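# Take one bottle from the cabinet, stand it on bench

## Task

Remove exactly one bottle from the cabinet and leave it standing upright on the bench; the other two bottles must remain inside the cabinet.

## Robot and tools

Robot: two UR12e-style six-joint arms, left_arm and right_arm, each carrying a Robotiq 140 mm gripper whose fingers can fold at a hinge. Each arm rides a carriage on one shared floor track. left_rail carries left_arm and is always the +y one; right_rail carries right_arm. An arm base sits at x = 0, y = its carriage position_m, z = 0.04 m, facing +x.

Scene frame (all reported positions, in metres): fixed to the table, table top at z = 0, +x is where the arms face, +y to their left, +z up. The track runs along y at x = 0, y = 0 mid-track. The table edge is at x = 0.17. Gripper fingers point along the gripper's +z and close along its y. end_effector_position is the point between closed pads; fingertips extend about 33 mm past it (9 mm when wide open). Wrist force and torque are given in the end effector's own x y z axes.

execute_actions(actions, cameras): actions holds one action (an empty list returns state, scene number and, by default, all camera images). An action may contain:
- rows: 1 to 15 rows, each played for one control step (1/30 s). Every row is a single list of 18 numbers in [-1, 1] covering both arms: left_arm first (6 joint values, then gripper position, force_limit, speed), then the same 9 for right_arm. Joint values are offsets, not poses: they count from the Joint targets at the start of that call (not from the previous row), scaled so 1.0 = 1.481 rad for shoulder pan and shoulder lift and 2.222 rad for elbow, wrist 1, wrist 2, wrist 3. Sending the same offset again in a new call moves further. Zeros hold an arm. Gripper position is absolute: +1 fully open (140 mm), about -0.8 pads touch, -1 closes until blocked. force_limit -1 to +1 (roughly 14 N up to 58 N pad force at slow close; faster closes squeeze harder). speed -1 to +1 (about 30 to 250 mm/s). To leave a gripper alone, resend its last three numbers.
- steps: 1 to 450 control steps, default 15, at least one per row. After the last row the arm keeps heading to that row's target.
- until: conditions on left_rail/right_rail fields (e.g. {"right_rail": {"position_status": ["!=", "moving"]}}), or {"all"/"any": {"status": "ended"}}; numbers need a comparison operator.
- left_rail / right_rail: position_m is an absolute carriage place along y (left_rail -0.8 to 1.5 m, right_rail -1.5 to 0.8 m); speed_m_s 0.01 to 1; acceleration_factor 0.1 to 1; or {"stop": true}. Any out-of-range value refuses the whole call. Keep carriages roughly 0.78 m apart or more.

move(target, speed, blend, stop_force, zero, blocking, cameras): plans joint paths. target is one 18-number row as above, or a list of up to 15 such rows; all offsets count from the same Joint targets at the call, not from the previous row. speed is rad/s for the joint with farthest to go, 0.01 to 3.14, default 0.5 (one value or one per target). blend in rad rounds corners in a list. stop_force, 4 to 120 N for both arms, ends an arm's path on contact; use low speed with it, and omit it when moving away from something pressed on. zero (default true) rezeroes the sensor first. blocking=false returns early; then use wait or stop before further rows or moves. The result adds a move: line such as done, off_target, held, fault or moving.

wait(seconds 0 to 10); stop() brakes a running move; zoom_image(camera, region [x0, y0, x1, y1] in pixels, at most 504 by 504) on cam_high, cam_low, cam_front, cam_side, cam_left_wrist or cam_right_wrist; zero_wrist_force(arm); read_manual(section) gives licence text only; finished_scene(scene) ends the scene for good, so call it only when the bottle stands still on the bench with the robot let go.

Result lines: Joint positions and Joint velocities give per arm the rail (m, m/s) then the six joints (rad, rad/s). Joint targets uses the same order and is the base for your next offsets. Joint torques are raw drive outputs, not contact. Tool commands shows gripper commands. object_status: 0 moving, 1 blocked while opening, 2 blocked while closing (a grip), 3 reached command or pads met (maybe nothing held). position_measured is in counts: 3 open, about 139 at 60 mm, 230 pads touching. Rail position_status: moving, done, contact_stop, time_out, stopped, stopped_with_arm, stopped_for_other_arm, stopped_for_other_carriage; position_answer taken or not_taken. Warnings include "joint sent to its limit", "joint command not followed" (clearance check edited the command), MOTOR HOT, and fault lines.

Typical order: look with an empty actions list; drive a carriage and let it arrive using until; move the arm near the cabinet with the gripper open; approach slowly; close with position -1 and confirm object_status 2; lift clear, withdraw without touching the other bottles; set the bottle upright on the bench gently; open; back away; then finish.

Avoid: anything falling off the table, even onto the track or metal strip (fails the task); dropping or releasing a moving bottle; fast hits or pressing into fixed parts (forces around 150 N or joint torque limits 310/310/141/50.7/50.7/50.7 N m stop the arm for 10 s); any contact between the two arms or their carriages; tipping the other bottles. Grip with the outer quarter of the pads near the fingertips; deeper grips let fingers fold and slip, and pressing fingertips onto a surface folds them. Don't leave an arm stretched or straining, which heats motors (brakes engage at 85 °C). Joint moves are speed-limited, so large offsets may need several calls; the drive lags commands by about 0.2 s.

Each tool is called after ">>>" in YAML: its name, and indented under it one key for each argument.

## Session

>>> execute_actions:
  actions: []

>>> zoom_image:
  camera: "cam_front"
  region: [250, 0, 750, 500]

Scene clock: 0.00 s.
left_arm: end_effector_position=(+0.3563, +1.0506, +0.5790) position_measured=3 object_status=3 end_effector_quat_wxyz=(+0.000, +0.000, +1.000, +0.000) | right_arm: end_effector_position=(+0.3563, -0.9823, +0.5790) position_measured=3 object_status=3 end_effector_quat_wxyz=(+0.000, +0.000, +1.000, +0.000)
Joint positions: left_arm=[0.972 -0.281 -2.157 1.821 -1.235 -1.571 -0.281] | right_arm=[-1.061 -0.281 -2.157 1.821 -1.235 -1.571 -0.281]
Joint velocities: within noise
Joint torques (N m): no reading
Wrist force (N): no reading
Wrist torque (N m): no reading
Wrist force, peak (N): no reading
Joint targets: left_arm=[0.972 -0.281 -2.157 1.821 -1.235 -1.571 -0.281] | right_arm=[-1.061 -0.281 -2.157 1.821 -1.235 -1.571 -0.281]
Tool commands: left_gripper/position=+1.0 left_gripper/force_limit=+1.0 left_gripper/speed=+1.0 right_gripper/position=+1.0 right_gripper/force_limit=+1.0 right_gripper/speed=+1.0
left_rail: position_m=0.972 position_status=done
right_rail: position_m=-1.061 position_status=done

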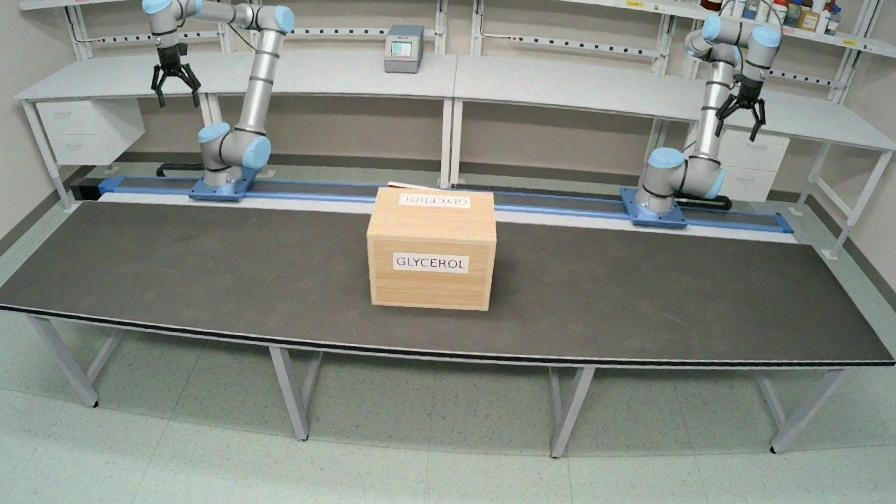

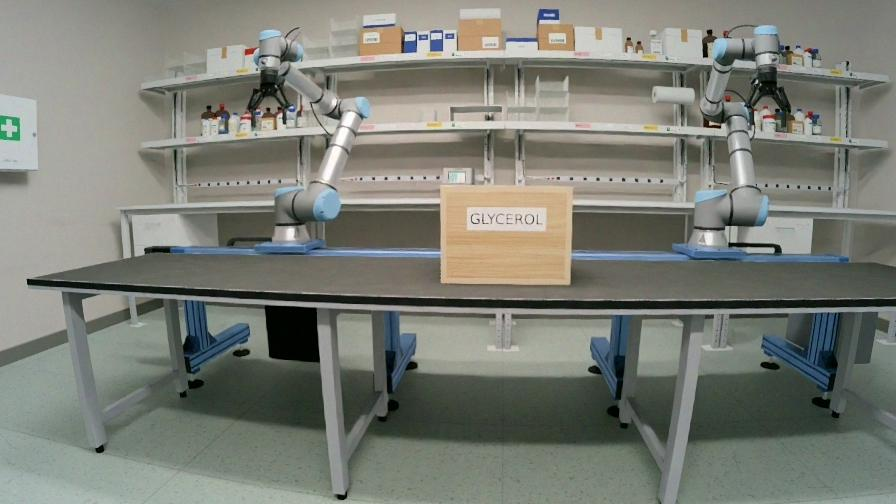

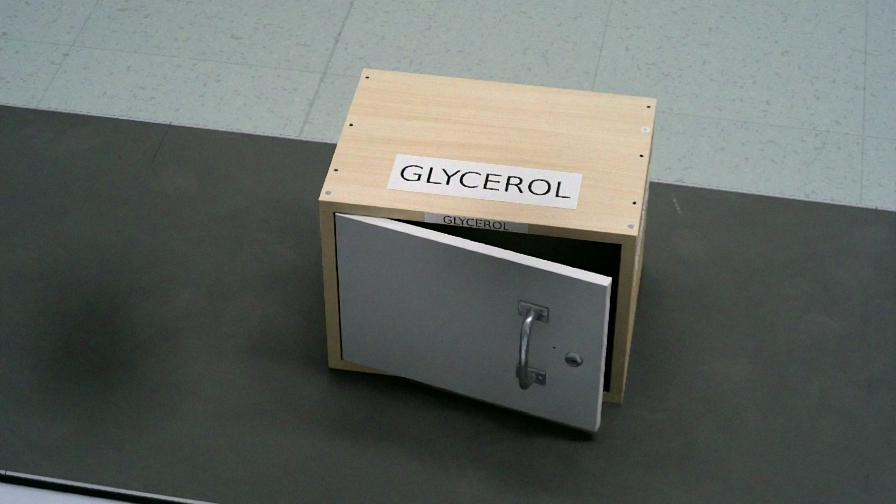

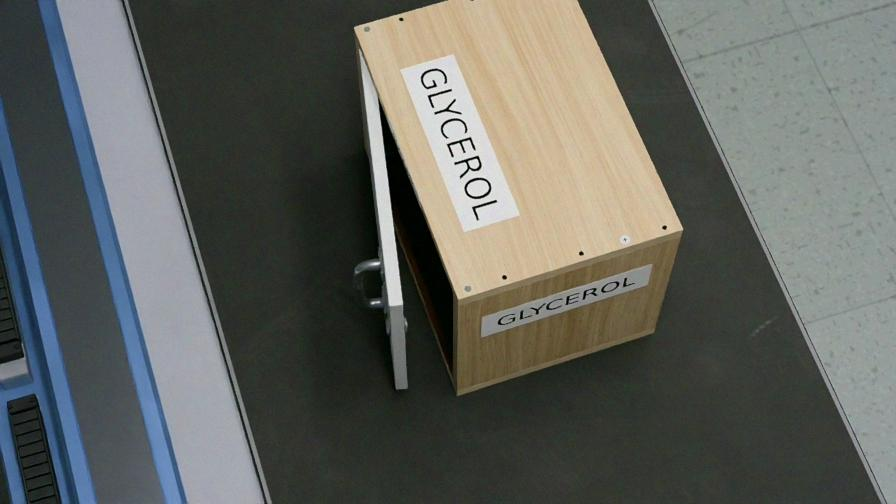

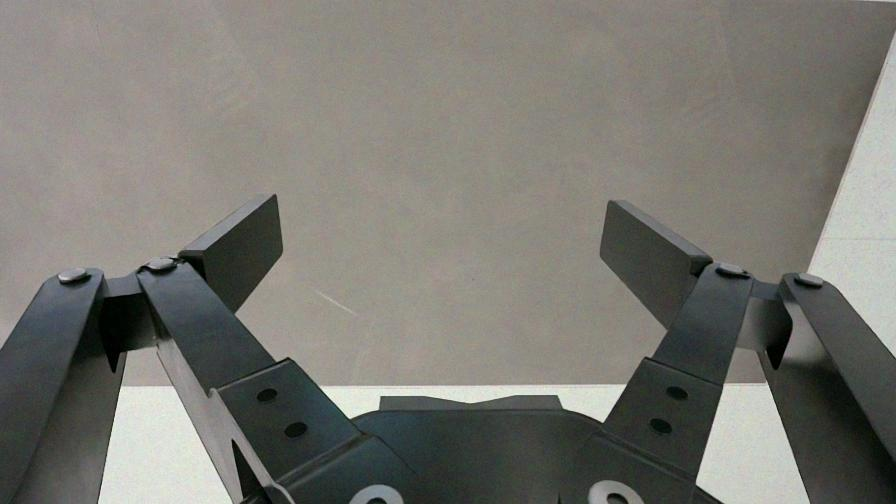

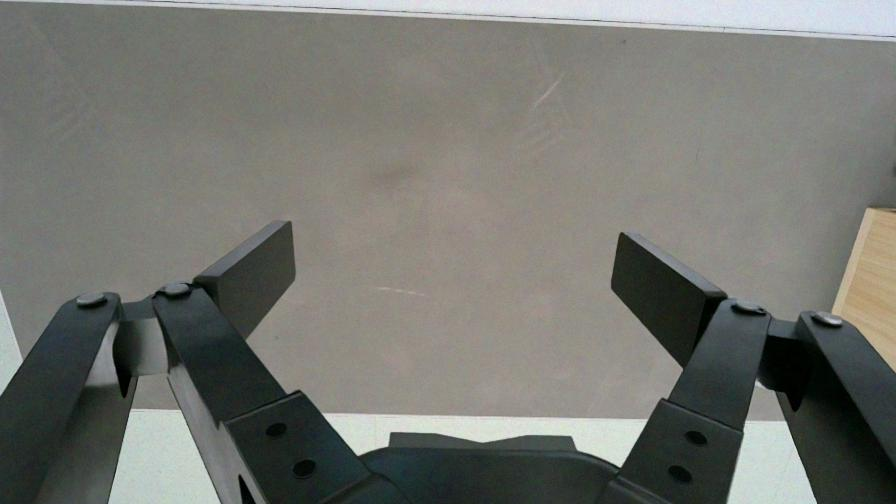

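Scaled by 1.008.

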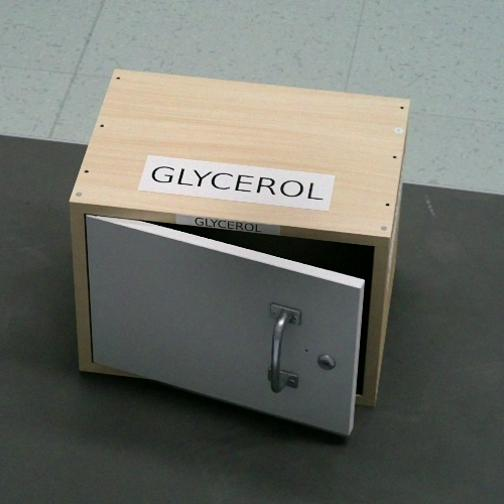

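>>> move:
  target: [-0.5768,0.3425,-0.0245,0.1498,0.2592,0.0632,1,1,1, 0.43881,0.30076,0.11959,0.10757,0.85167,0.10871,1,1,1]
  speed: 1.3

>>> move:
  target:
    - [-0.5768,0.3425,-0.0245,0.1498,0.2592,0.0632,0.0,0,0, 0.43881,0.30076,0.11959,0.10757,0.85167,0.10871,0.17,0,0]
    - [-0.48700,0.65773,-0.22441,0.13954,0.42130,0.06323,0.0,0,0, 0.43881,0.30076,0.11959,0.10757,0.85167,0.10871,0.17,0,0]
  speed: [1.2,0.5]
  blend: [0.1,0]
  cameras: ["cam_front","cam_side","cam_left_wrist","cam_right_wrist"]

Scene clock: 217.60 s.
left_arm: end_effector_position=(+0.4958, +0.7593, +0.4781) position_measured=3 object_status=3 end_effector_quat_wxyz=(-0.139, +0.518, +0.727, +0.429) | right_arm: end_effector_position=(+0.3829, -0.3793, +0.5830) position_measured=3 object_status=3 end_effector_quat_wxyz=(-0.382, +0.258, +0.585, +0.667)
Joint positions: left_arm=[0.972 -1.135 -1.65 1.766 -0.902 -0.995 -0.14] | right_arm=[-1.061 0.369 -1.711 2.087 -0.996 0.321 -0.039]
Joint torques (N m): left_arm=[-13.25 -29.2 -66.2 0.12 3.47 4.32] | right_arm=[12.71 -20.5 -31.21 -0.95 5.11 2.25]
Wrist force (N): left_arm=[1.5 0.4 -1.3] | right_arm=[0.1 -0.3 1.8]
Wrist torque (N m): left_arm=[0.16 -0.44 0.04] | right_arm=[-0.51 -0.07 0.26]
Wrist force, peak (N): left_arm=[0.3 -1.0 -2.5] | right_arm=[-0.6 -1.2 3.0]
Joint targets: left_arm=[0.972 -1.135 -1.649 1.766 -0.902 -0.995 -0.140] | right_arm=[-1.061 0.370 -1.711 2.087 -0.996 0.322 -0.039]
left_rail: position_m=0.972 position_status=done
right_rail: position_m=-1.061 position_status=done
move: done

Scene clock: 220.93 s.
left_arm: end_effector_position=(+0.2307, -0.0672, +0.1647) position_measured=129 object_status=3 end_effector_quat_wxyz=(+0.080, +0.703, -0.080, +0.703) | right_arm: end_effector_position=(+0.3761, -0.5066, +0.0977) position_measured=108 object_status=3 end_effector_quat_wxyz=(-0.106, +0.781, +0.138, +0.599)
Joint positions: left_arm=[0.972 -1.856 -0.675 1.268 -0.592 -0.059 0] | right_arm=[-1.061 1.02 -1.266 2.352 -0.757 2.214 0.203]
Joint torques (N m): left_arm=[18.39 -101.62 -56.19 -2.1 1.97 4.4] | right_arm=[10.85 -39.41 -10.29 1.87 3.9 2.03]
Wrist force (N): left_arm=[2.3 0.9 0.6] | right_arm=[-0.3 -0.4 0.3]
Wrist torque (N m): left_arm=[0.22 -0.66 0.27] | right_arm=[-0.51 -0.08 0.35]
Wrist force, peak (N): left_arm=[3.8 1.7 0.5] | right_arm=[-2.4 0.2 -1.1]
Joint targets: left_arm=[0.972 -1.856 -0.675 1.268 -0.592 -0.059 0.000] | right_arm=[-1.061 1.020 -1.266 2.352 -0.757 2.214 0.203]
left_rail: position_m=0.972 position_status=done
right_rail: position_m=-1.061 position_status=done
move: done
Images, in order (width x height): cam_front 896x504, cam_side 896x504, cam_left_wrist 896x504, cam_right_wrist 896x504.

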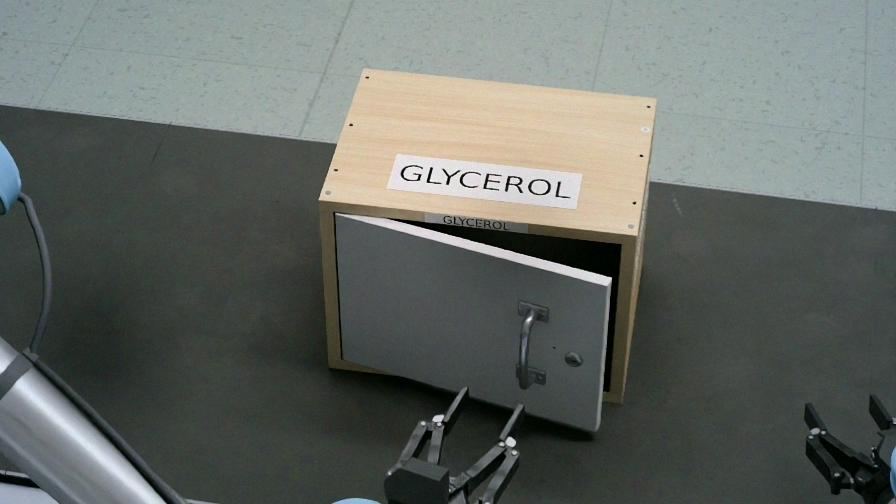

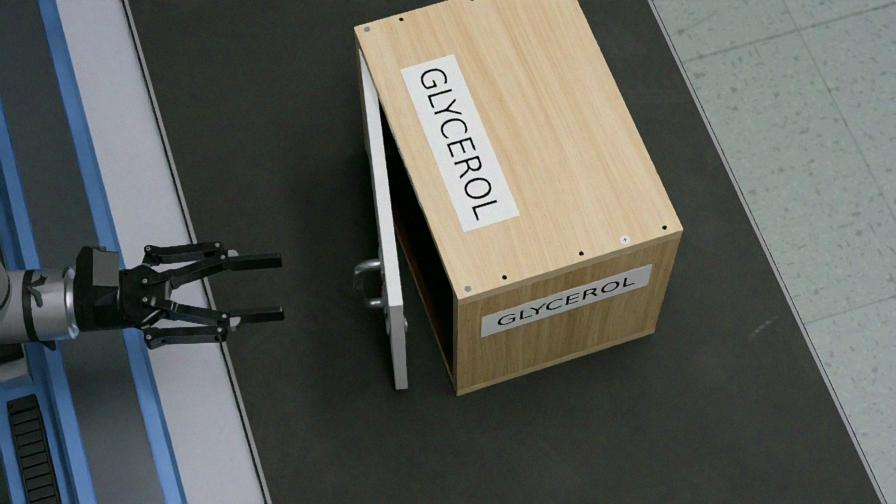

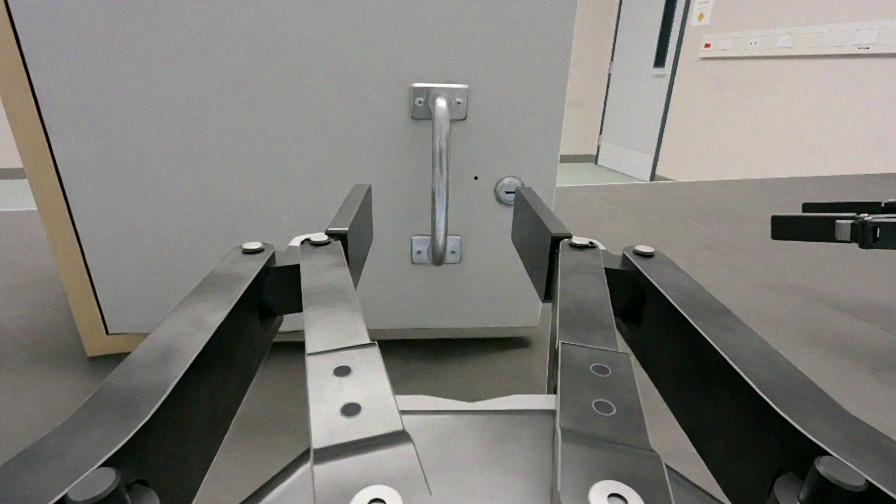

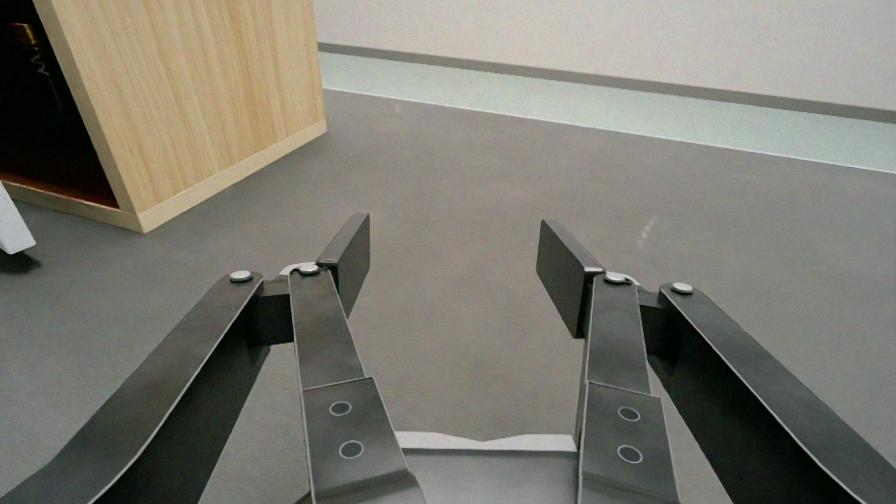

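>>> move:
  target: [0.07935,0.0198,-0.0265,0.01331,0.05289,0,0.0,0,0, 0,0,0,0,0,0,0.17,0,0]
  speed: 0.1
  stop_force: 20
  cameras: ["cam_left_wrist","cam_side"]

Scene clock: 260.67 s.
left_arm: end_effector_position=(+0.3410, -0.0925, +0.1645) position_measured=129 object_status=3 end_effector_quat_wxyz=(+0.080, +0.703, -0.080, +0.703) | right_arm: end_effector_position=(+0.3761, -0.5066, +0.0977) position_measured=108 object_status=3 end_effector_quat_wxyz=(-0.106, +0.781, +0.138, +0.599)
Joint positions: left_arm=[0.972 -1.739 -0.646 1.209 -0.563 0.059 0] | right_arm=[-1.061 1.02 -1.266 2.352 -0.757 2.214 0.203]
Joint torques (N m): left_arm=[17.76 -104.7 -56.92 1.31 2.11 4.37] | right_arm=[13.1 -41.39 -10.05 1.98 3.57 2.08]
Wrist force (N): left_arm=[2.5 1.0 0.8] | right_arm=[-0.2 -0.3 0.5]
Wrist torque (N m): left_arm=[0.25 -0.71 0.26] | right_arm=[-0.49 -0.11 0.35]
Wrist force, peak (N): left_arm=[2.7 1.3 1.9] | right_arm=[-0.3 -0.6 0.8]
Joint targets: left_arm=[0.972 -1.739 -0.646 1.209 -0.563 0.059 0.000] | right_arm=[-1.061 1.020 -1.266 2.352 -0.757 2.214 0.203]
left_rail: position_m=0.972 position_status=done
right_rail: position_m=-1.061 position_status=done
move: done
Images, in order (width x height): cam_side 896x504, cam_left_wrist 896x504.

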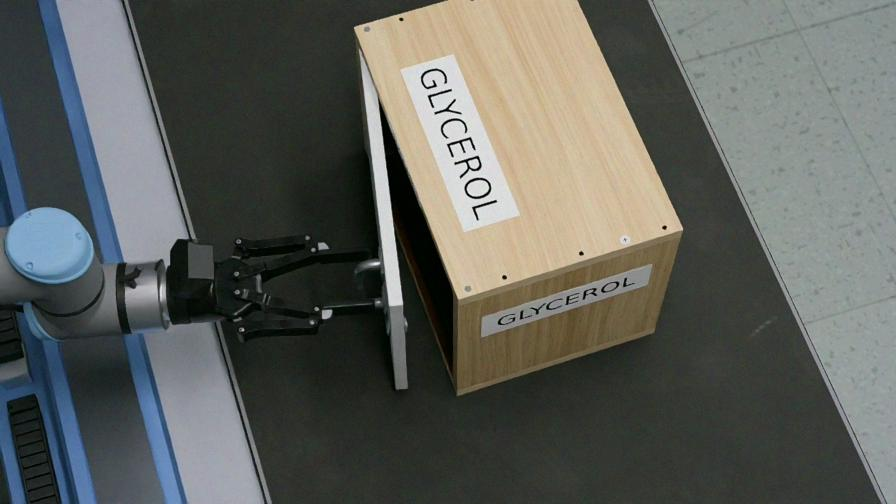

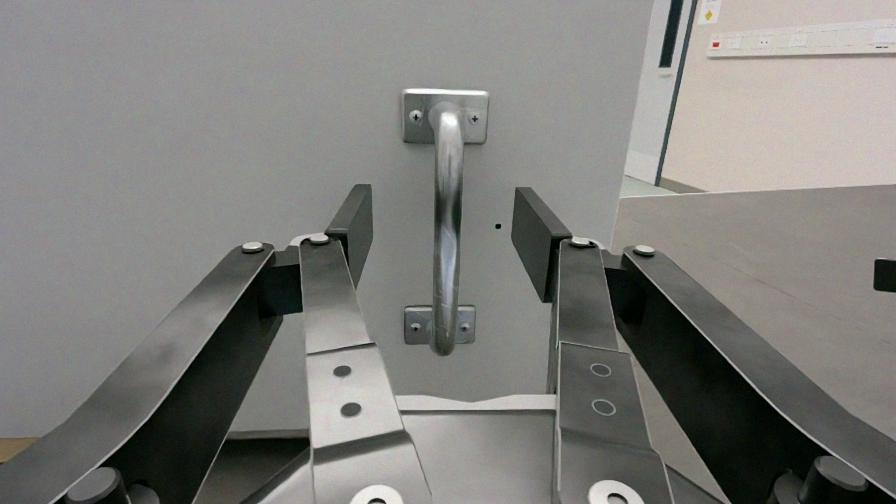

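>>> move:
  target:
    - [-0.00218,0.00169,-0.00228,0.00115,-0.00145,0,0.0,0,0, 0,0,0,0,0,0,0.17,0,0]
    - [-0.00218,0.00169,-0.00228,0.00115,-0.00145,0,-1,0,-0.5, 0,0,0,0,0,0,0.17,0,0]
  speed: 0.05

>>> execute_actions:
  actions:
    - {"rows": [[0,0,0,0,0,0,-1,0,-0.5, 0,0,0,0,0,0,0.17,0,0]], "steps": 15}
  cameras: ["cam_left_wrist"]

Scene clock: 351.63 s.
left_arm: end_effector_position=(+0.3375, -0.0942, +0.1645) position_measured=214 object_status=0 end_effector_quat_wxyz=(+0.080, +0.703, -0.080, +0.703) | right_arm: end_effector_position=(+0.3761, -0.5066, +0.0977) position_measured=108 object_status=3 end_effector_quat_wxyz=(-0.106, +0.781, +0.138, +0.599)
Joint positions: left_arm=[0.972 -1.742 -0.643 1.204 -0.56 0.055 0] | right_arm=[-1.061 1.02 -1.266 2.352 -0.757 2.214 0.203]
Joint torques (N m): left_arm=[-13.88 -108.28 -54.4 -3.03 5.56 4.53] | right_arm=[11.38 -39.9 -9.74 2.1 3.95 2.34]
Wrist force (N): left_arm=[3.1 -8.8 -0.8] | right_arm=[-0.4 -0.4 0.4]
Wrist torque (N m): left_arm=[0.36 -0.65 0.07] | right_arm=[-0.53 -0.05 0.35]
Wrist force, peak (N): left_arm=[4.4 -17.1 1.2] | right_arm=[-0.3 -0.1 1.1]
Joint targets: left_arm=[0.972 -1.742 -0.643 1.204 -0.560 0.056 0.000] | right_arm=[-1.061 1.020 -1.266 2.352 -0.757 2.214 0.203]
left_rail: position_m=0.972 position_status=done
right_rail: position_m=-1.061 position_status=done
move: done

Scene clock: 352.33 s.
left_arm: end_effector_position=(+0.3375, -0.0942, +0.1645) position_measured=214 object_status=2 end_effector_quat_wxyz=(+0.080, +0.703, -0.080, +0.703) | right_arm: end_effector_position=(+0.3761, -0.5066, +0.0977) position_measured=108 object_status=3 end_effector_quat_wxyz=(-0.106, +0.781, +0.138, +0.599)
Joint positions: left_arm=[0.972 -1.742 -0.643 1.204 -0.56 0.056 0] | right_arm=[-1.061 1.02 -1.266 2.352 -0.757 2.214 0.203]
Joint torques (N m): left_arm=[-14.08 -117.85 -50.87 -3.84 6.93 4.4] | right_arm=[13.06 -41.33 -10 2.25 3.71 1.92]
Wrist force (N): left_arm=[3.4 -11.9 -0.4] | right_arm=[-0.1 -0.4 0.4]
Wrist torque (N m): left_arm=[0.49 -0.69 0.08] | right_arm=[-0.52 -0.12 0.35]
Wrist force, peak (N): left_arm=[3.5 -12.3 -0.5] | right_arm=[-0.6 -0.2 0.8]
Joint targets: left_arm=[0.972 -1.742 -0.643 1.204 -0.560 0.056 0.000] | right_arm=[-1.061 1.020 -1.266 2.352 -0.757 2.214 0.203]
left_rail: position_m=0.972 position_status=done
right_rail: position_m=-1.061 position_status=done
Images, in order (width x height): cam_left_wrist 896x504.

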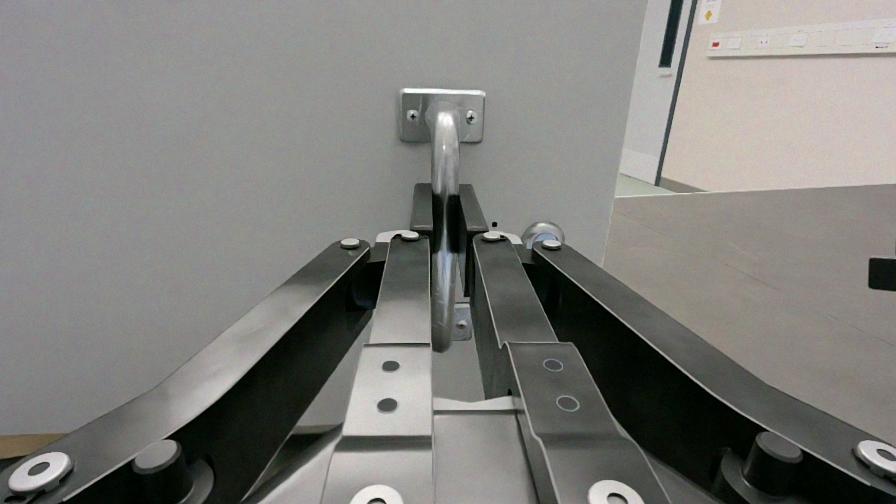

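>>> move:
  target:
    - [-0.03787,-0.10812,0.14423,-0.07217,0.09258,0,-1,0,-0.5, 0.17235,0.01833,-0.0056,-0.15529,0.00864,-0.09052,0.17,0,0]
    - [-0.06108,-0.20496,0.27175,-0.13515,0.19493,0,-1,0,-0.5, 0.17235,0.01833,-0.0056,-0.15529,0.00864,-0.09052,0.17,0,0]
    - [-0.05866,-0.29109,0.38311,-0.18909,0.31437,0,-1,0,-0.5, 0.17235,0.01833,-0.0056,-0.15529,0.00864,-0.09052,0.17,0,0]
    - [-0.02652,-0.34936,0.45668,-0.22383,0.43004,0,-1,0,-0.5, 0.17235,0.01833,-0.0056,-0.15529,0.00864,-0.09052,0.17,0,0]
    - [0.02993,-0.38663,0.50263,-0.24493,0.54622,0,-1,0,-0.5, 0.17235,0.01833,-0.0056,-0.15529,0.00864,-0.09052,0.17,0,0]
  speed: 0.3
  blend: [0.04,0.04,0.04,0.04,0]
  stop_force: 60

>>> execute_actions:
  actions:
    - {"right_rail": {"position_m": -0.85}, "steps": 90, "until": {"right_rail": {"position_status": ["!=", "moving"]}}}
  cameras: ["cam_front","cam_side","cam_right_wrist"]

Scene clock: 384.13 s.
left_arm: end_effector_position=(+0.1725, +0.1487, +0.1647) position_measured=214 object_status=2 end_effector_quat_wxyz=(+0.454, +0.542, -0.455, +0.542) | right_arm: end_effector_position=(+0.2458, -0.3757, +0.1705) position_measured=108 object_status=3 end_effector_quat_wxyz=(-0.214, +0.674, +0.212, +0.674)
Joint positions: left_arm=[0.972 -1.698 -1.216 2.321 -1.104 1.269 0] | right_arm=[-1.061 1.275 -1.239 2.34 -1.102 2.233 0.001]
Joint torques (N m): left_arm=[6.36 -85.04 -22.35 -11.15 6.83 3.64] | right_arm=[12.14 -43.34 -32.81 -5.18 2.88 -2.77]
Wrist force (N): left_arm=[-13.7 -11.5 2.6] | right_arm=[-0.1 -0.7 0.4]
Wrist torque (N m): left_arm=[0.64 -0.78 -0.09] | right_arm=[-0.65 -0.11 0.49]
Wrist force, peak (N): left_arm=[-22.4 3.9 1.9] | right_arm=[-0.3 0.7 1.1]
Joint targets: left_arm=[0.972 -1.698 -1.216 2.321 -1.104 1.269 0.000] | right_arm=[-1.061 1.275 -1.239 2.340 -1.102 2.233 0.001]
left_rail: position_m=0.972 position_status=done
right_rail: position_m=-1.061 position_status=done
move: done

Scene clock: 385.53 s.
left_arm: end_effector_position=(+0.1725, +0.1487, +0.1647) position_measured=214 object_status=2 end_effector_quat_wxyz=(+0.454, +0.542, -0.455, +0.542) | right_arm: end_effector_position=(+0.2458, -0.1648, +0.1706) position_measured=108 object_status=3 end_effector_quat_wxyz=(-0.214, +0.674, +0.212, +0.674)
Joint positions: left_arm=[0.972 -1.698 -1.216 2.321 -1.104 1.269 0] | right_arm=[-0.85 1.275 -1.239 2.34 -1.102 2.233 0.001]
Joint torques (N m): left_arm=[5.6 -82.82 -21.81 -10.97 6.85 3.75] | right_arm=[3.05 -51.74 -17.22 -3.2 0.61 -2.5]
Wrist force (N): left_arm=[-13.9 -11.6 2.4] | right_arm=[0.0 -0.6 0.5]
Wrist torque (N m): left_arm=[0.65 -0.72 -0.09] | right_arm=[-0.63 -0.13 0.49]
Wrist force, peak (N): left_arm=[-14.1 -12.3 2.3] | right_arm=[-0.3 -1.8 1.5]
Joint targets: left_arm=[0.972 -1.698 -1.216 2.321 -1.104 1.269 0.000] | right_arm=[-0.850 1.275 -1.239 2.340 -1.102 2.233 0.001]
Tool commands: left_gripper/position=-1.0 left_gripper/force_limit=+0.0 left_gripper/speed=-0.5 right_gripper/position=+0.17 right_gripper/force_limit=+0.0 right_gripper/speed=+0.0
left_rail: position_m=0.972 position_status=done
right_rail: position_m=-0.850 position_status=done
Images, in order (width x height): cam_front 896x504, cam_side 896x504, cam_right_wrist 896x504.

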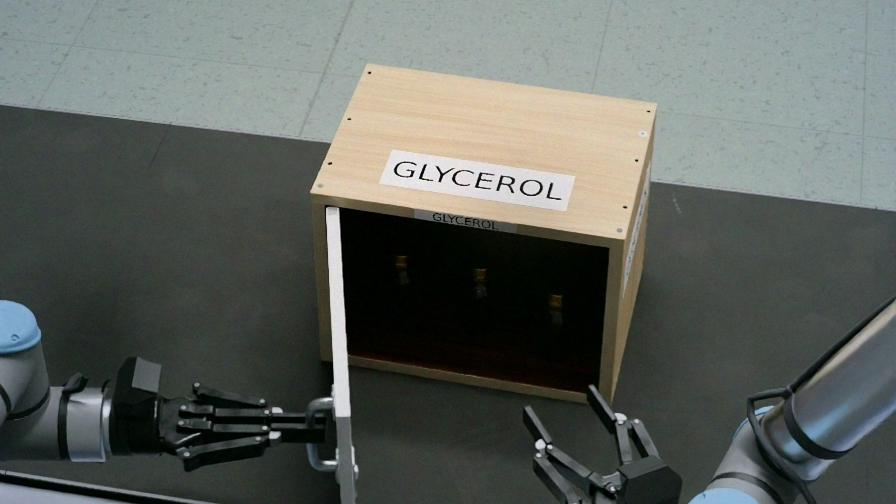

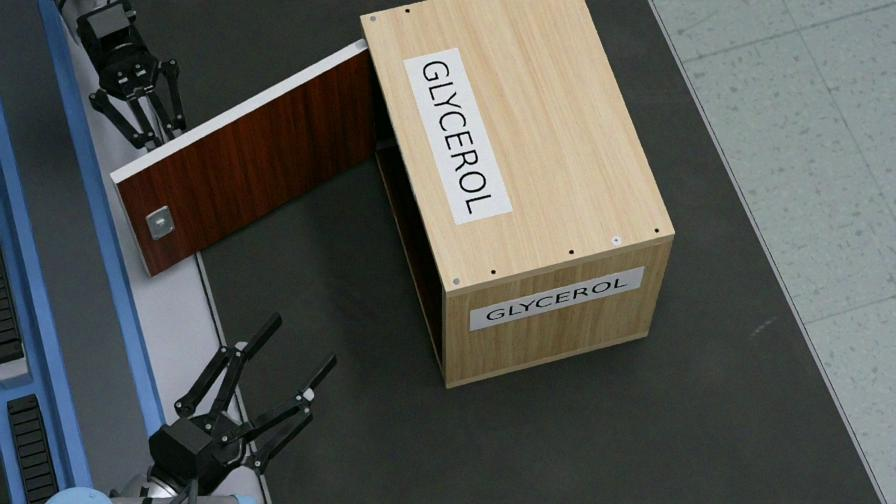

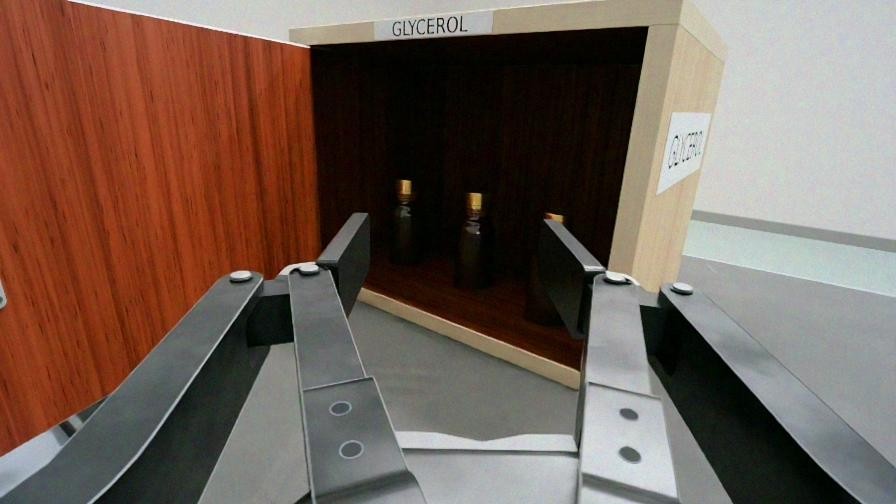

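>>> move:
  target: [0,0,0,0,0,0,-1,0,-0.5, -0.15982,-0.0378,0.01143,0.16882,0.01451,0.10082,0.17,0,0]
  speed: 0.4

>>> execute_actions:
  actions:
    - {"right_rail": {"position_m": -0.5, "speed_m_s": 0.3}, "steps": 120, "until": {"right_rail": {"position_status": ["!=", "moving"]}}}
  cameras: ["cam_front","cam_side","cam_right_wrist"]

Scene clock: 531.20 s.
left_arm: end_effector_position=(+0.1725, +0.1487, +0.1647) position_measured=214 object_status=2 end_effector_quat_wxyz=(+0.454, +0.542, -0.455, +0.542) | right_arm: end_effector_position=(+0.3663, -0.3147, +0.1076) position_measured=108 object_status=3 end_effector_quat_wxyz=(-0.095, +0.784, +0.124, +0.601)
Joint positions: left_arm=[0.972 -1.698 -1.216 2.321 -1.104 1.269 0] | right_arm=[-0.85 1.038 -1.295 2.365 -0.727 2.265 0.225]
Joint torques (N m): left_arm=[2.3 -85.75 -22.78 -10.74 6.92 3.29] | right_arm=[-11.63 -64.83 -8.31 2.46 3.6 3.43]
Wrist force (N): left_arm=[-13.5 -12.0 2.2] | right_arm=[-0.1 -0.1 0.4]
Wrist torque (N m): left_arm=[0.56 -0.80 -0.09] | right_arm=[-0.42 -0.10 0.36]
Wrist force, peak (N): left_arm=[-13.8 -12.5 2.3] | right_arm=[0.0 -2.3 -0.1]
Joint targets: left_arm=[0.972 -1.698 -1.216 2.321 -1.104 1.269 0.000] | right_arm=[-0.850 1.038 -1.295 2.365 -0.727 2.265 0.225]
left_rail: position_m=0.972 position_status=done
right_rail: position_m=-0.850 position_status=done
move: done

Scene clock: 533.00 s.
left_arm: end_effector_position=(+0.1725, +0.1487, +0.1647) position_measured=214 object_status=2 end_effector_quat_wxyz=(+0.454, +0.542, -0.455, +0.542) | right_arm: end_effector_position=(+0.3664, +0.0120, +0.1076) position_measured=108 object_status=3 end_effector_quat_wxyz=(-0.095, +0.784, +0.124, +0.601)
Joint positions: left_arm=[0.972 -1.698 -1.216 2.321 -1.104 1.269 0] | right_arm=[-0.523 1.038 -1.295 2.365 -0.727 2.265 0.225]
Joint torques (N m): left_arm=[2.11 -82.73 -23.07 -11.02 6.88 3.1] | right_arm=[-2.04 -55.71 -18.9 1.68 -0.32 2.39]
Wrist force (N): left_arm=[-13.6 -12.0 2.1] | right_arm=[-0.4 -0.2 0.6]
Wrist torque (N m): left_arm=[0.54 -0.79 -0.09] | right_arm=[-0.46 -0.04 0.35]
Wrist force, peak (N): left_arm=[-14.2 -11.9 2.4] | right_arm=[-0.1 -3.9 1.9]
Joint targets: left_arm=[0.972 -1.698 -1.216 2.321 -1.104 1.269 0.000] | right_arm=[-0.523 1.038 -1.295 2.365 -0.727 2.265 0.225]
Tool commands: left_gripper/position=-1.0 left_gripper/force_limit=+0.0 left_gripper/speed=-0.5 right_gripper/position=+0.17 right_gripper/force_limit=+0.0 right_gripper/speed=+0.0
left_rail: position_m=0.972 position_status=done
right_rail: position_m=-0.523 speed_m_s=0.30 position_status=stopped_for_other_arm position_answer=taken
Images, in order (width x height): cam_front 896x504, cam_side 896x504, cam_right_wrist 896x504.

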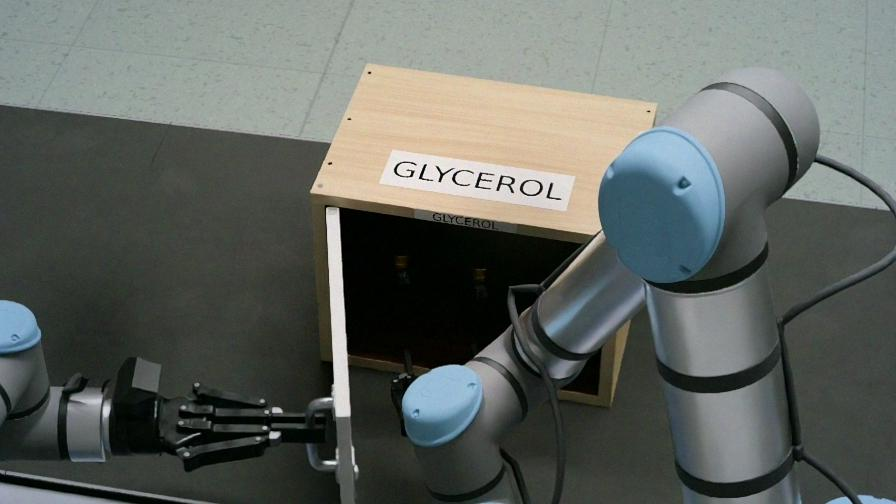

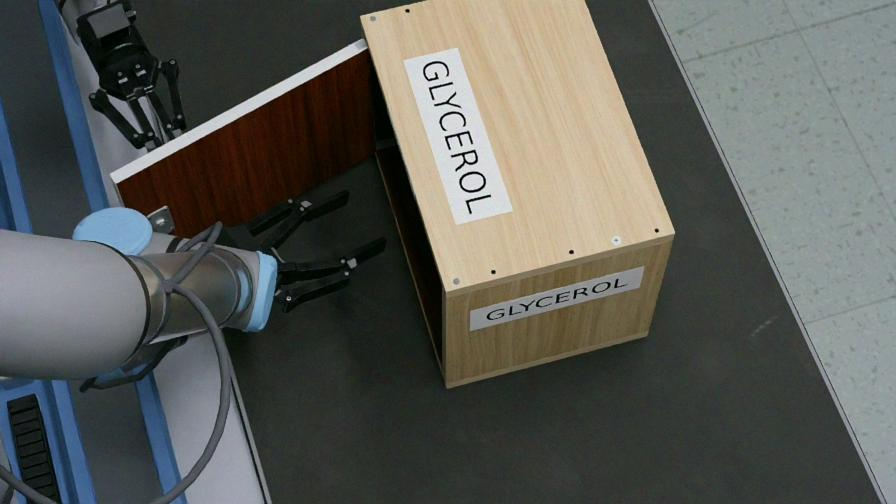

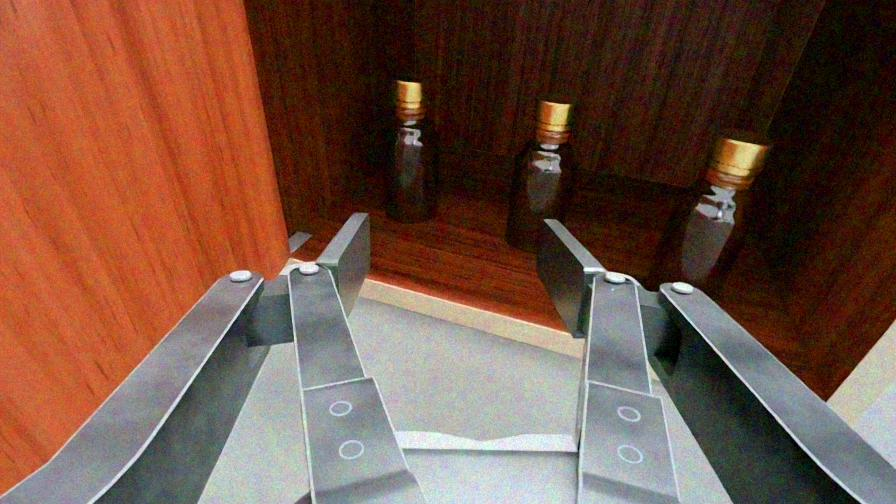

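>>> move:
  target:
    - [0.06165,-0.01875,0.02262,-0.01013,0.1,0,-1,0,-0.5, 0.00365,0.0368,-0.02796,0.00411,0.00229,0.00107,0.05,0,0]
    - [0.13978,-0.02719,0.03276,-0.01464,0.21099,0,-1,0,-0.5, 0.00365,0.0368,-0.02796,0.00411,0.00229,0.00107,0.05,0,0]
  speed: 0.2
  blend: [0.03,0]
  stop_force: 60
  cameras: ["cam_front","cam_side","cam_right_wrist"]

Scene clock: 814.20 s.
left_arm: end_effector_position=(+0.1784, +0.2184, +0.1647) position_measured=214 object_status=2 end_effector_quat_wxyz=(+0.521, +0.478, -0.521, +0.478) | right_arm: end_effector_position=(+0.3819, +0.0430, +0.0998) position_measured=123 object_status=3 end_effector_quat_wxyz=(-0.095, +0.784, +0.124, +0.601)
Joint positions: left_arm=[0.972 -1.491 -1.256 2.394 -1.137 1.738 0] | right_arm=[-0.523 1.043 -1.24 2.303 -0.718 2.27 0.228]
Joint torques (N m): left_arm=[12.72 -79.54 -19.01 -11.6 5.3 3] | right_arm=[13.42 -43.61 -32.87 2.3 3.55 2.11]
Wrist force (N): left_arm=[-15.9 -6.8 2.3] | right_arm=[-0.3 -0.2 0.6]
Wrist torque (N m): left_arm=[0.44 -0.64 -0.15] | right_arm=[-0.46 -0.05 0.36]
Wrist force, peak (N): left_arm=[-14.5 -11.9 2.3] | right_arm=[-0.3 -0.2 1.0]
Joint targets: left_arm=[0.972 -1.491 -1.256 2.394 -1.137 1.738 0.000] | right_arm=[-0.523 1.043 -1.240 2.303 -0.718 2.270 0.228]
left_rail: position_m=0.972 position_status=done
right_rail: position_m=-0.523 speed_m_s=0.30 position_status=stopped_for_other_arm position_answer=taken
move: done
Images, in order (width x height): cam_front 896x504, cam_side 896x504, cam_right_wrist 896x504.

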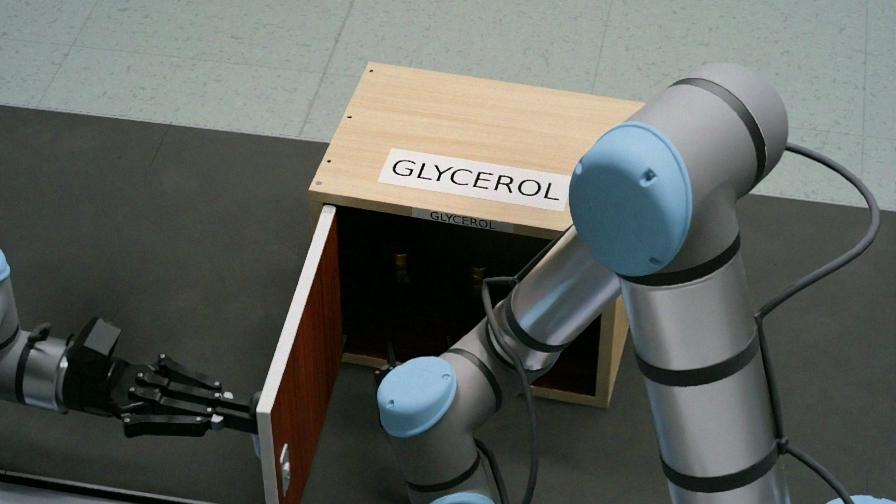

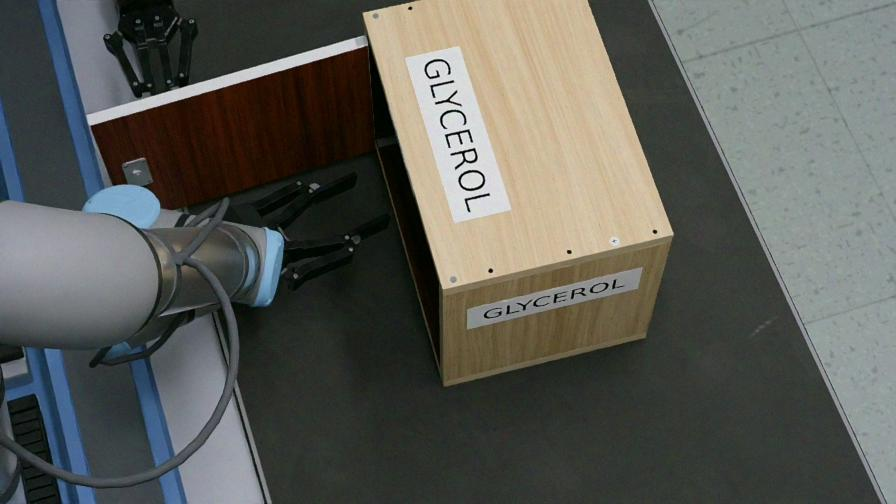

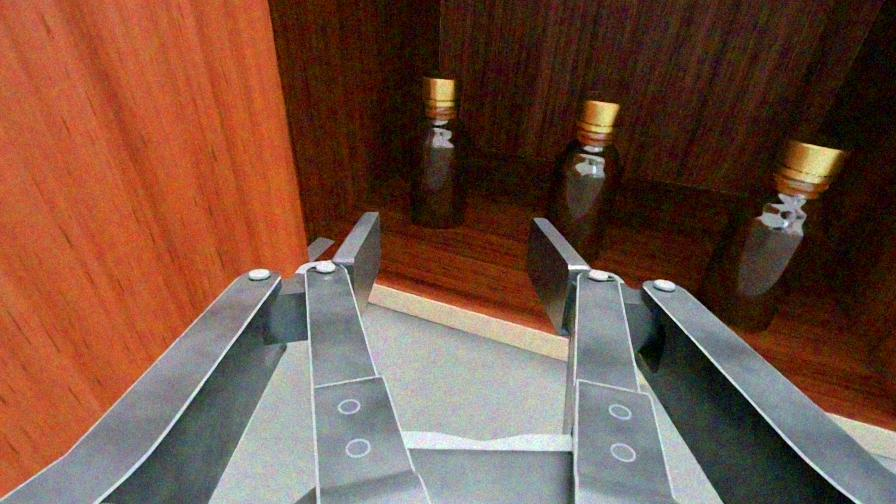

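>>> move:
  target: [0,0,0,0,0,0,-1,0,-0.5, -0.11101,0.10388,-0.06718,-0.01908,-0.07015,-0.02913,0.05,0,0]
  speed: 0.1
  stop_force: 12
  cameras: ["cam_right_wrist"]

Scene clock: 851.93 s.
left_arm: end_effector_position=(+0.1784, +0.2184, +0.1647) position_measured=214 object_status=2 end_effector_quat_wxyz=(+0.521, +0.478, -0.521, +0.478) | right_arm: end_effector_position=(+0.5135, +0.0936, +0.0597) position_measured=123 object_status=3 end_effector_quat_wxyz=(-0.095, +0.784, +0.124, +0.601)
Joint positions: left_arm=[0.972 -1.491 -1.256 2.394 -1.137 1.738 0] | right_arm=[-0.523 0.879 -1.086 2.154 -0.76 2.115 0.163]
Joint torques (N m): left_arm=[10.11 -80.32 -18.56 -11.72 4.9 2.66] | right_arm=[-10.31 -57.21 -34.41 -3.76 -2.97 -2.31]
Wrist force (N): left_arm=[-15.8 -6.6 2.3] | right_arm=[-0.3 -0.4 0.6]
Wrist torque (N m): left_arm=[0.50 -0.67 -0.14] | right_arm=[-0.52 -0.07 0.53]
Wrist force, peak (N): left_arm=[-16.2 -6.6 2.1] | right_arm=[-0.5 -0.5 1.6]
Joint targets: left_arm=[0.972 -1.491 -1.256 2.394 -1.137 1.738 0.000] | right_arm=[-0.523 0.879 -1.086 2.154 -0.760 2.115 0.163]
left_rail: position_m=0.972 position_status=done
right_rail: position_m=-0.523 speed_m_s=0.30 position_status=stopped_for_other_arm position_answer=taken
move: done
Images, in order (width x height): cam_right_wrist 896x504.

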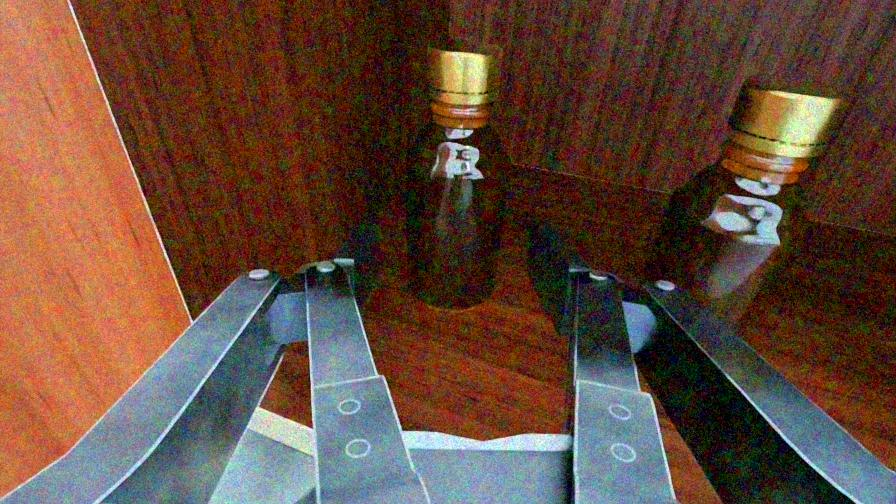

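>>> execute_actions:
  actions:
    - {"rows": [[0,0,0,0,0,0,-1,0,-0.5, 0,0,0,0,0,0,-1,-0.1,-1]], "steps": 60}

>>> move:
  target:
    - [0,0,0,0,0,0,-1,0,-0.5, 0,-0.02286,-0.00159,0.01682,0,0,-1,-0.1,-1]
    - [0,0,0,0,0,0,-1,0,-0.5, 0.105,-0.10876,0.10596,-0.02899,0.02178,0.00833,-1,-0.1,-1]
  speed: [0.05,0.15]
  blend: [0.008,0]
  cameras: ["cam_right_wrist","cam_front"]

Scene clock: 885.53 s.
left_arm: end_effector_position=(+0.1784, +0.2184, +0.1647) position_measured=214 object_status=2 end_effector_quat_wxyz=(+0.521, +0.478, -0.521, +0.478) | right_arm: end_effector_position=(+0.5135, +0.0936, +0.0597) position_measured=163 object_status=2 end_effector_quat_wxyz=(-0.095, +0.784, +0.124, +0.601)
Joint positions: left_arm=[0.972 -1.491 -1.256 2.394 -1.137 1.738 0] | right_arm=[-0.523 0.879 -1.086 2.154 -0.76 2.115 0.163]
Joint torques (N m): left_arm=[7.6 -79.45 -17.96 -11.53 4.92 2.14] | right_arm=[-7.28 -55.55 -31.72 -2.25 0.83 -1.93]
Wrist force (N): left_arm=[-15.7 -6.8 2.0] | right_arm=[1.2 -0.5 -0.9]
Wrist torque (N m): left_arm=[0.46 -0.71 -0.15] | right_arm=[-0.55 -0.07 0.54]
Wrist force, peak (N): left_arm=[-16.2 -6.6 2.1] | right_arm=[1.4 -0.7 -0.9]
Joint targets: left_arm=[0.972 -1.491 -1.256 2.394 -1.137 1.738 0.000] | right_arm=[-0.523 0.879 -1.086 2.154 -0.760 2.115 0.163]
left_rail: position_m=0.972 position_status=done
right_rail: position_m=-0.523 speed_m_s=0.30 position_status=stopped_for_other_arm position_answer=taken

Scene clock: 888.40 s.
left_arm: end_effector_position=(+0.1784, +0.2184, +0.1647) position_measured=214 object_status=2 end_effector_quat_wxyz=(+0.521, +0.478, -0.521, +0.478) | right_arm: end_effector_position=(+0.3528, +0.0391, +0.0797) position_measured=163 object_status=2 end_effector_quat_wxyz=(-0.126, +0.776, +0.165, +0.595)
Joint positions: left_arm=[0.972 -1.491 -1.256 2.394 -1.137 1.738 0] | right_arm=[-0.523 1.034 -1.247 2.389 -0.824 2.163 0.182]
Joint torques (N m): left_arm=[7.21 -79.61 -18.83 -11.49 4.77 2.45] | right_arm=[13.74 -66.66 -9.41 -4.37 3.33 2.19]
Wrist force (N): left_arm=[-15.9 -6.0 1.8] | right_arm=[-2.8 -0.4 1.1]
Wrist torque (N m): left_arm=[0.63 -0.64 -0.15] | right_arm=[-0.50 -0.19 0.34]
Wrist force, peak (N): left_arm=[-15.9 -6.9 2.1] | right_arm=[-1.8 -0.1 3.2]
Joint targets: left_arm=[0.972 -1.491 -1.256 2.394 -1.137 1.738 0.000] | right_arm=[-0.523 1.035 -1.247 2.389 -0.825 2.163 0.182]
left_rail: position_m=0.972 position_status=done
right_rail: position_m=-0.523 speed_m_s=0.30 position_status=stopped_for_other_arm position_answer=taken
move: done
Images, in order (width x height): cam_front 896x504, cam_right_wrist 896x504.

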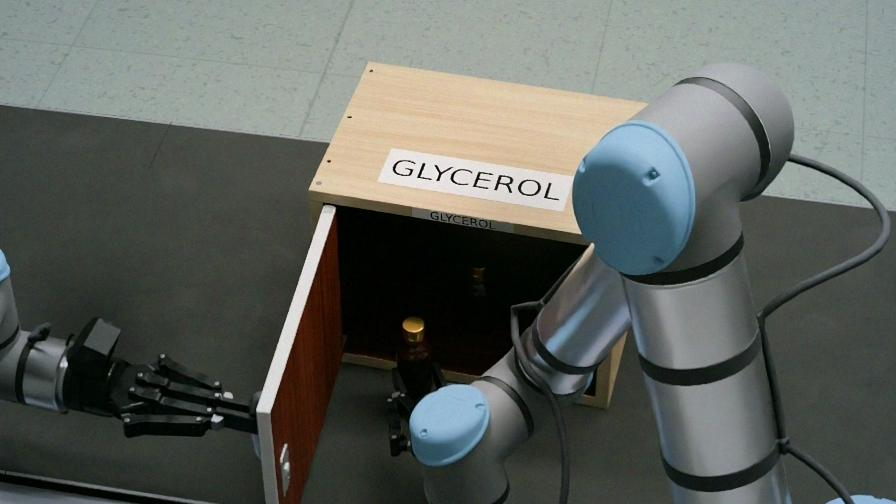

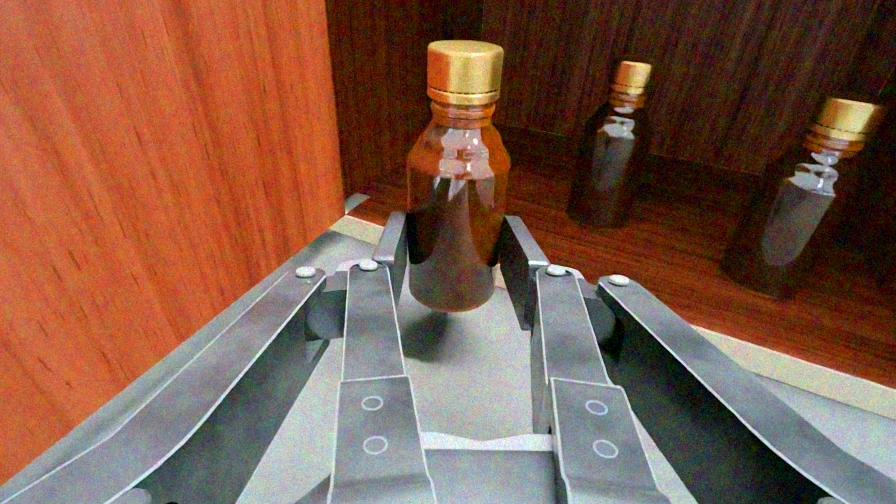

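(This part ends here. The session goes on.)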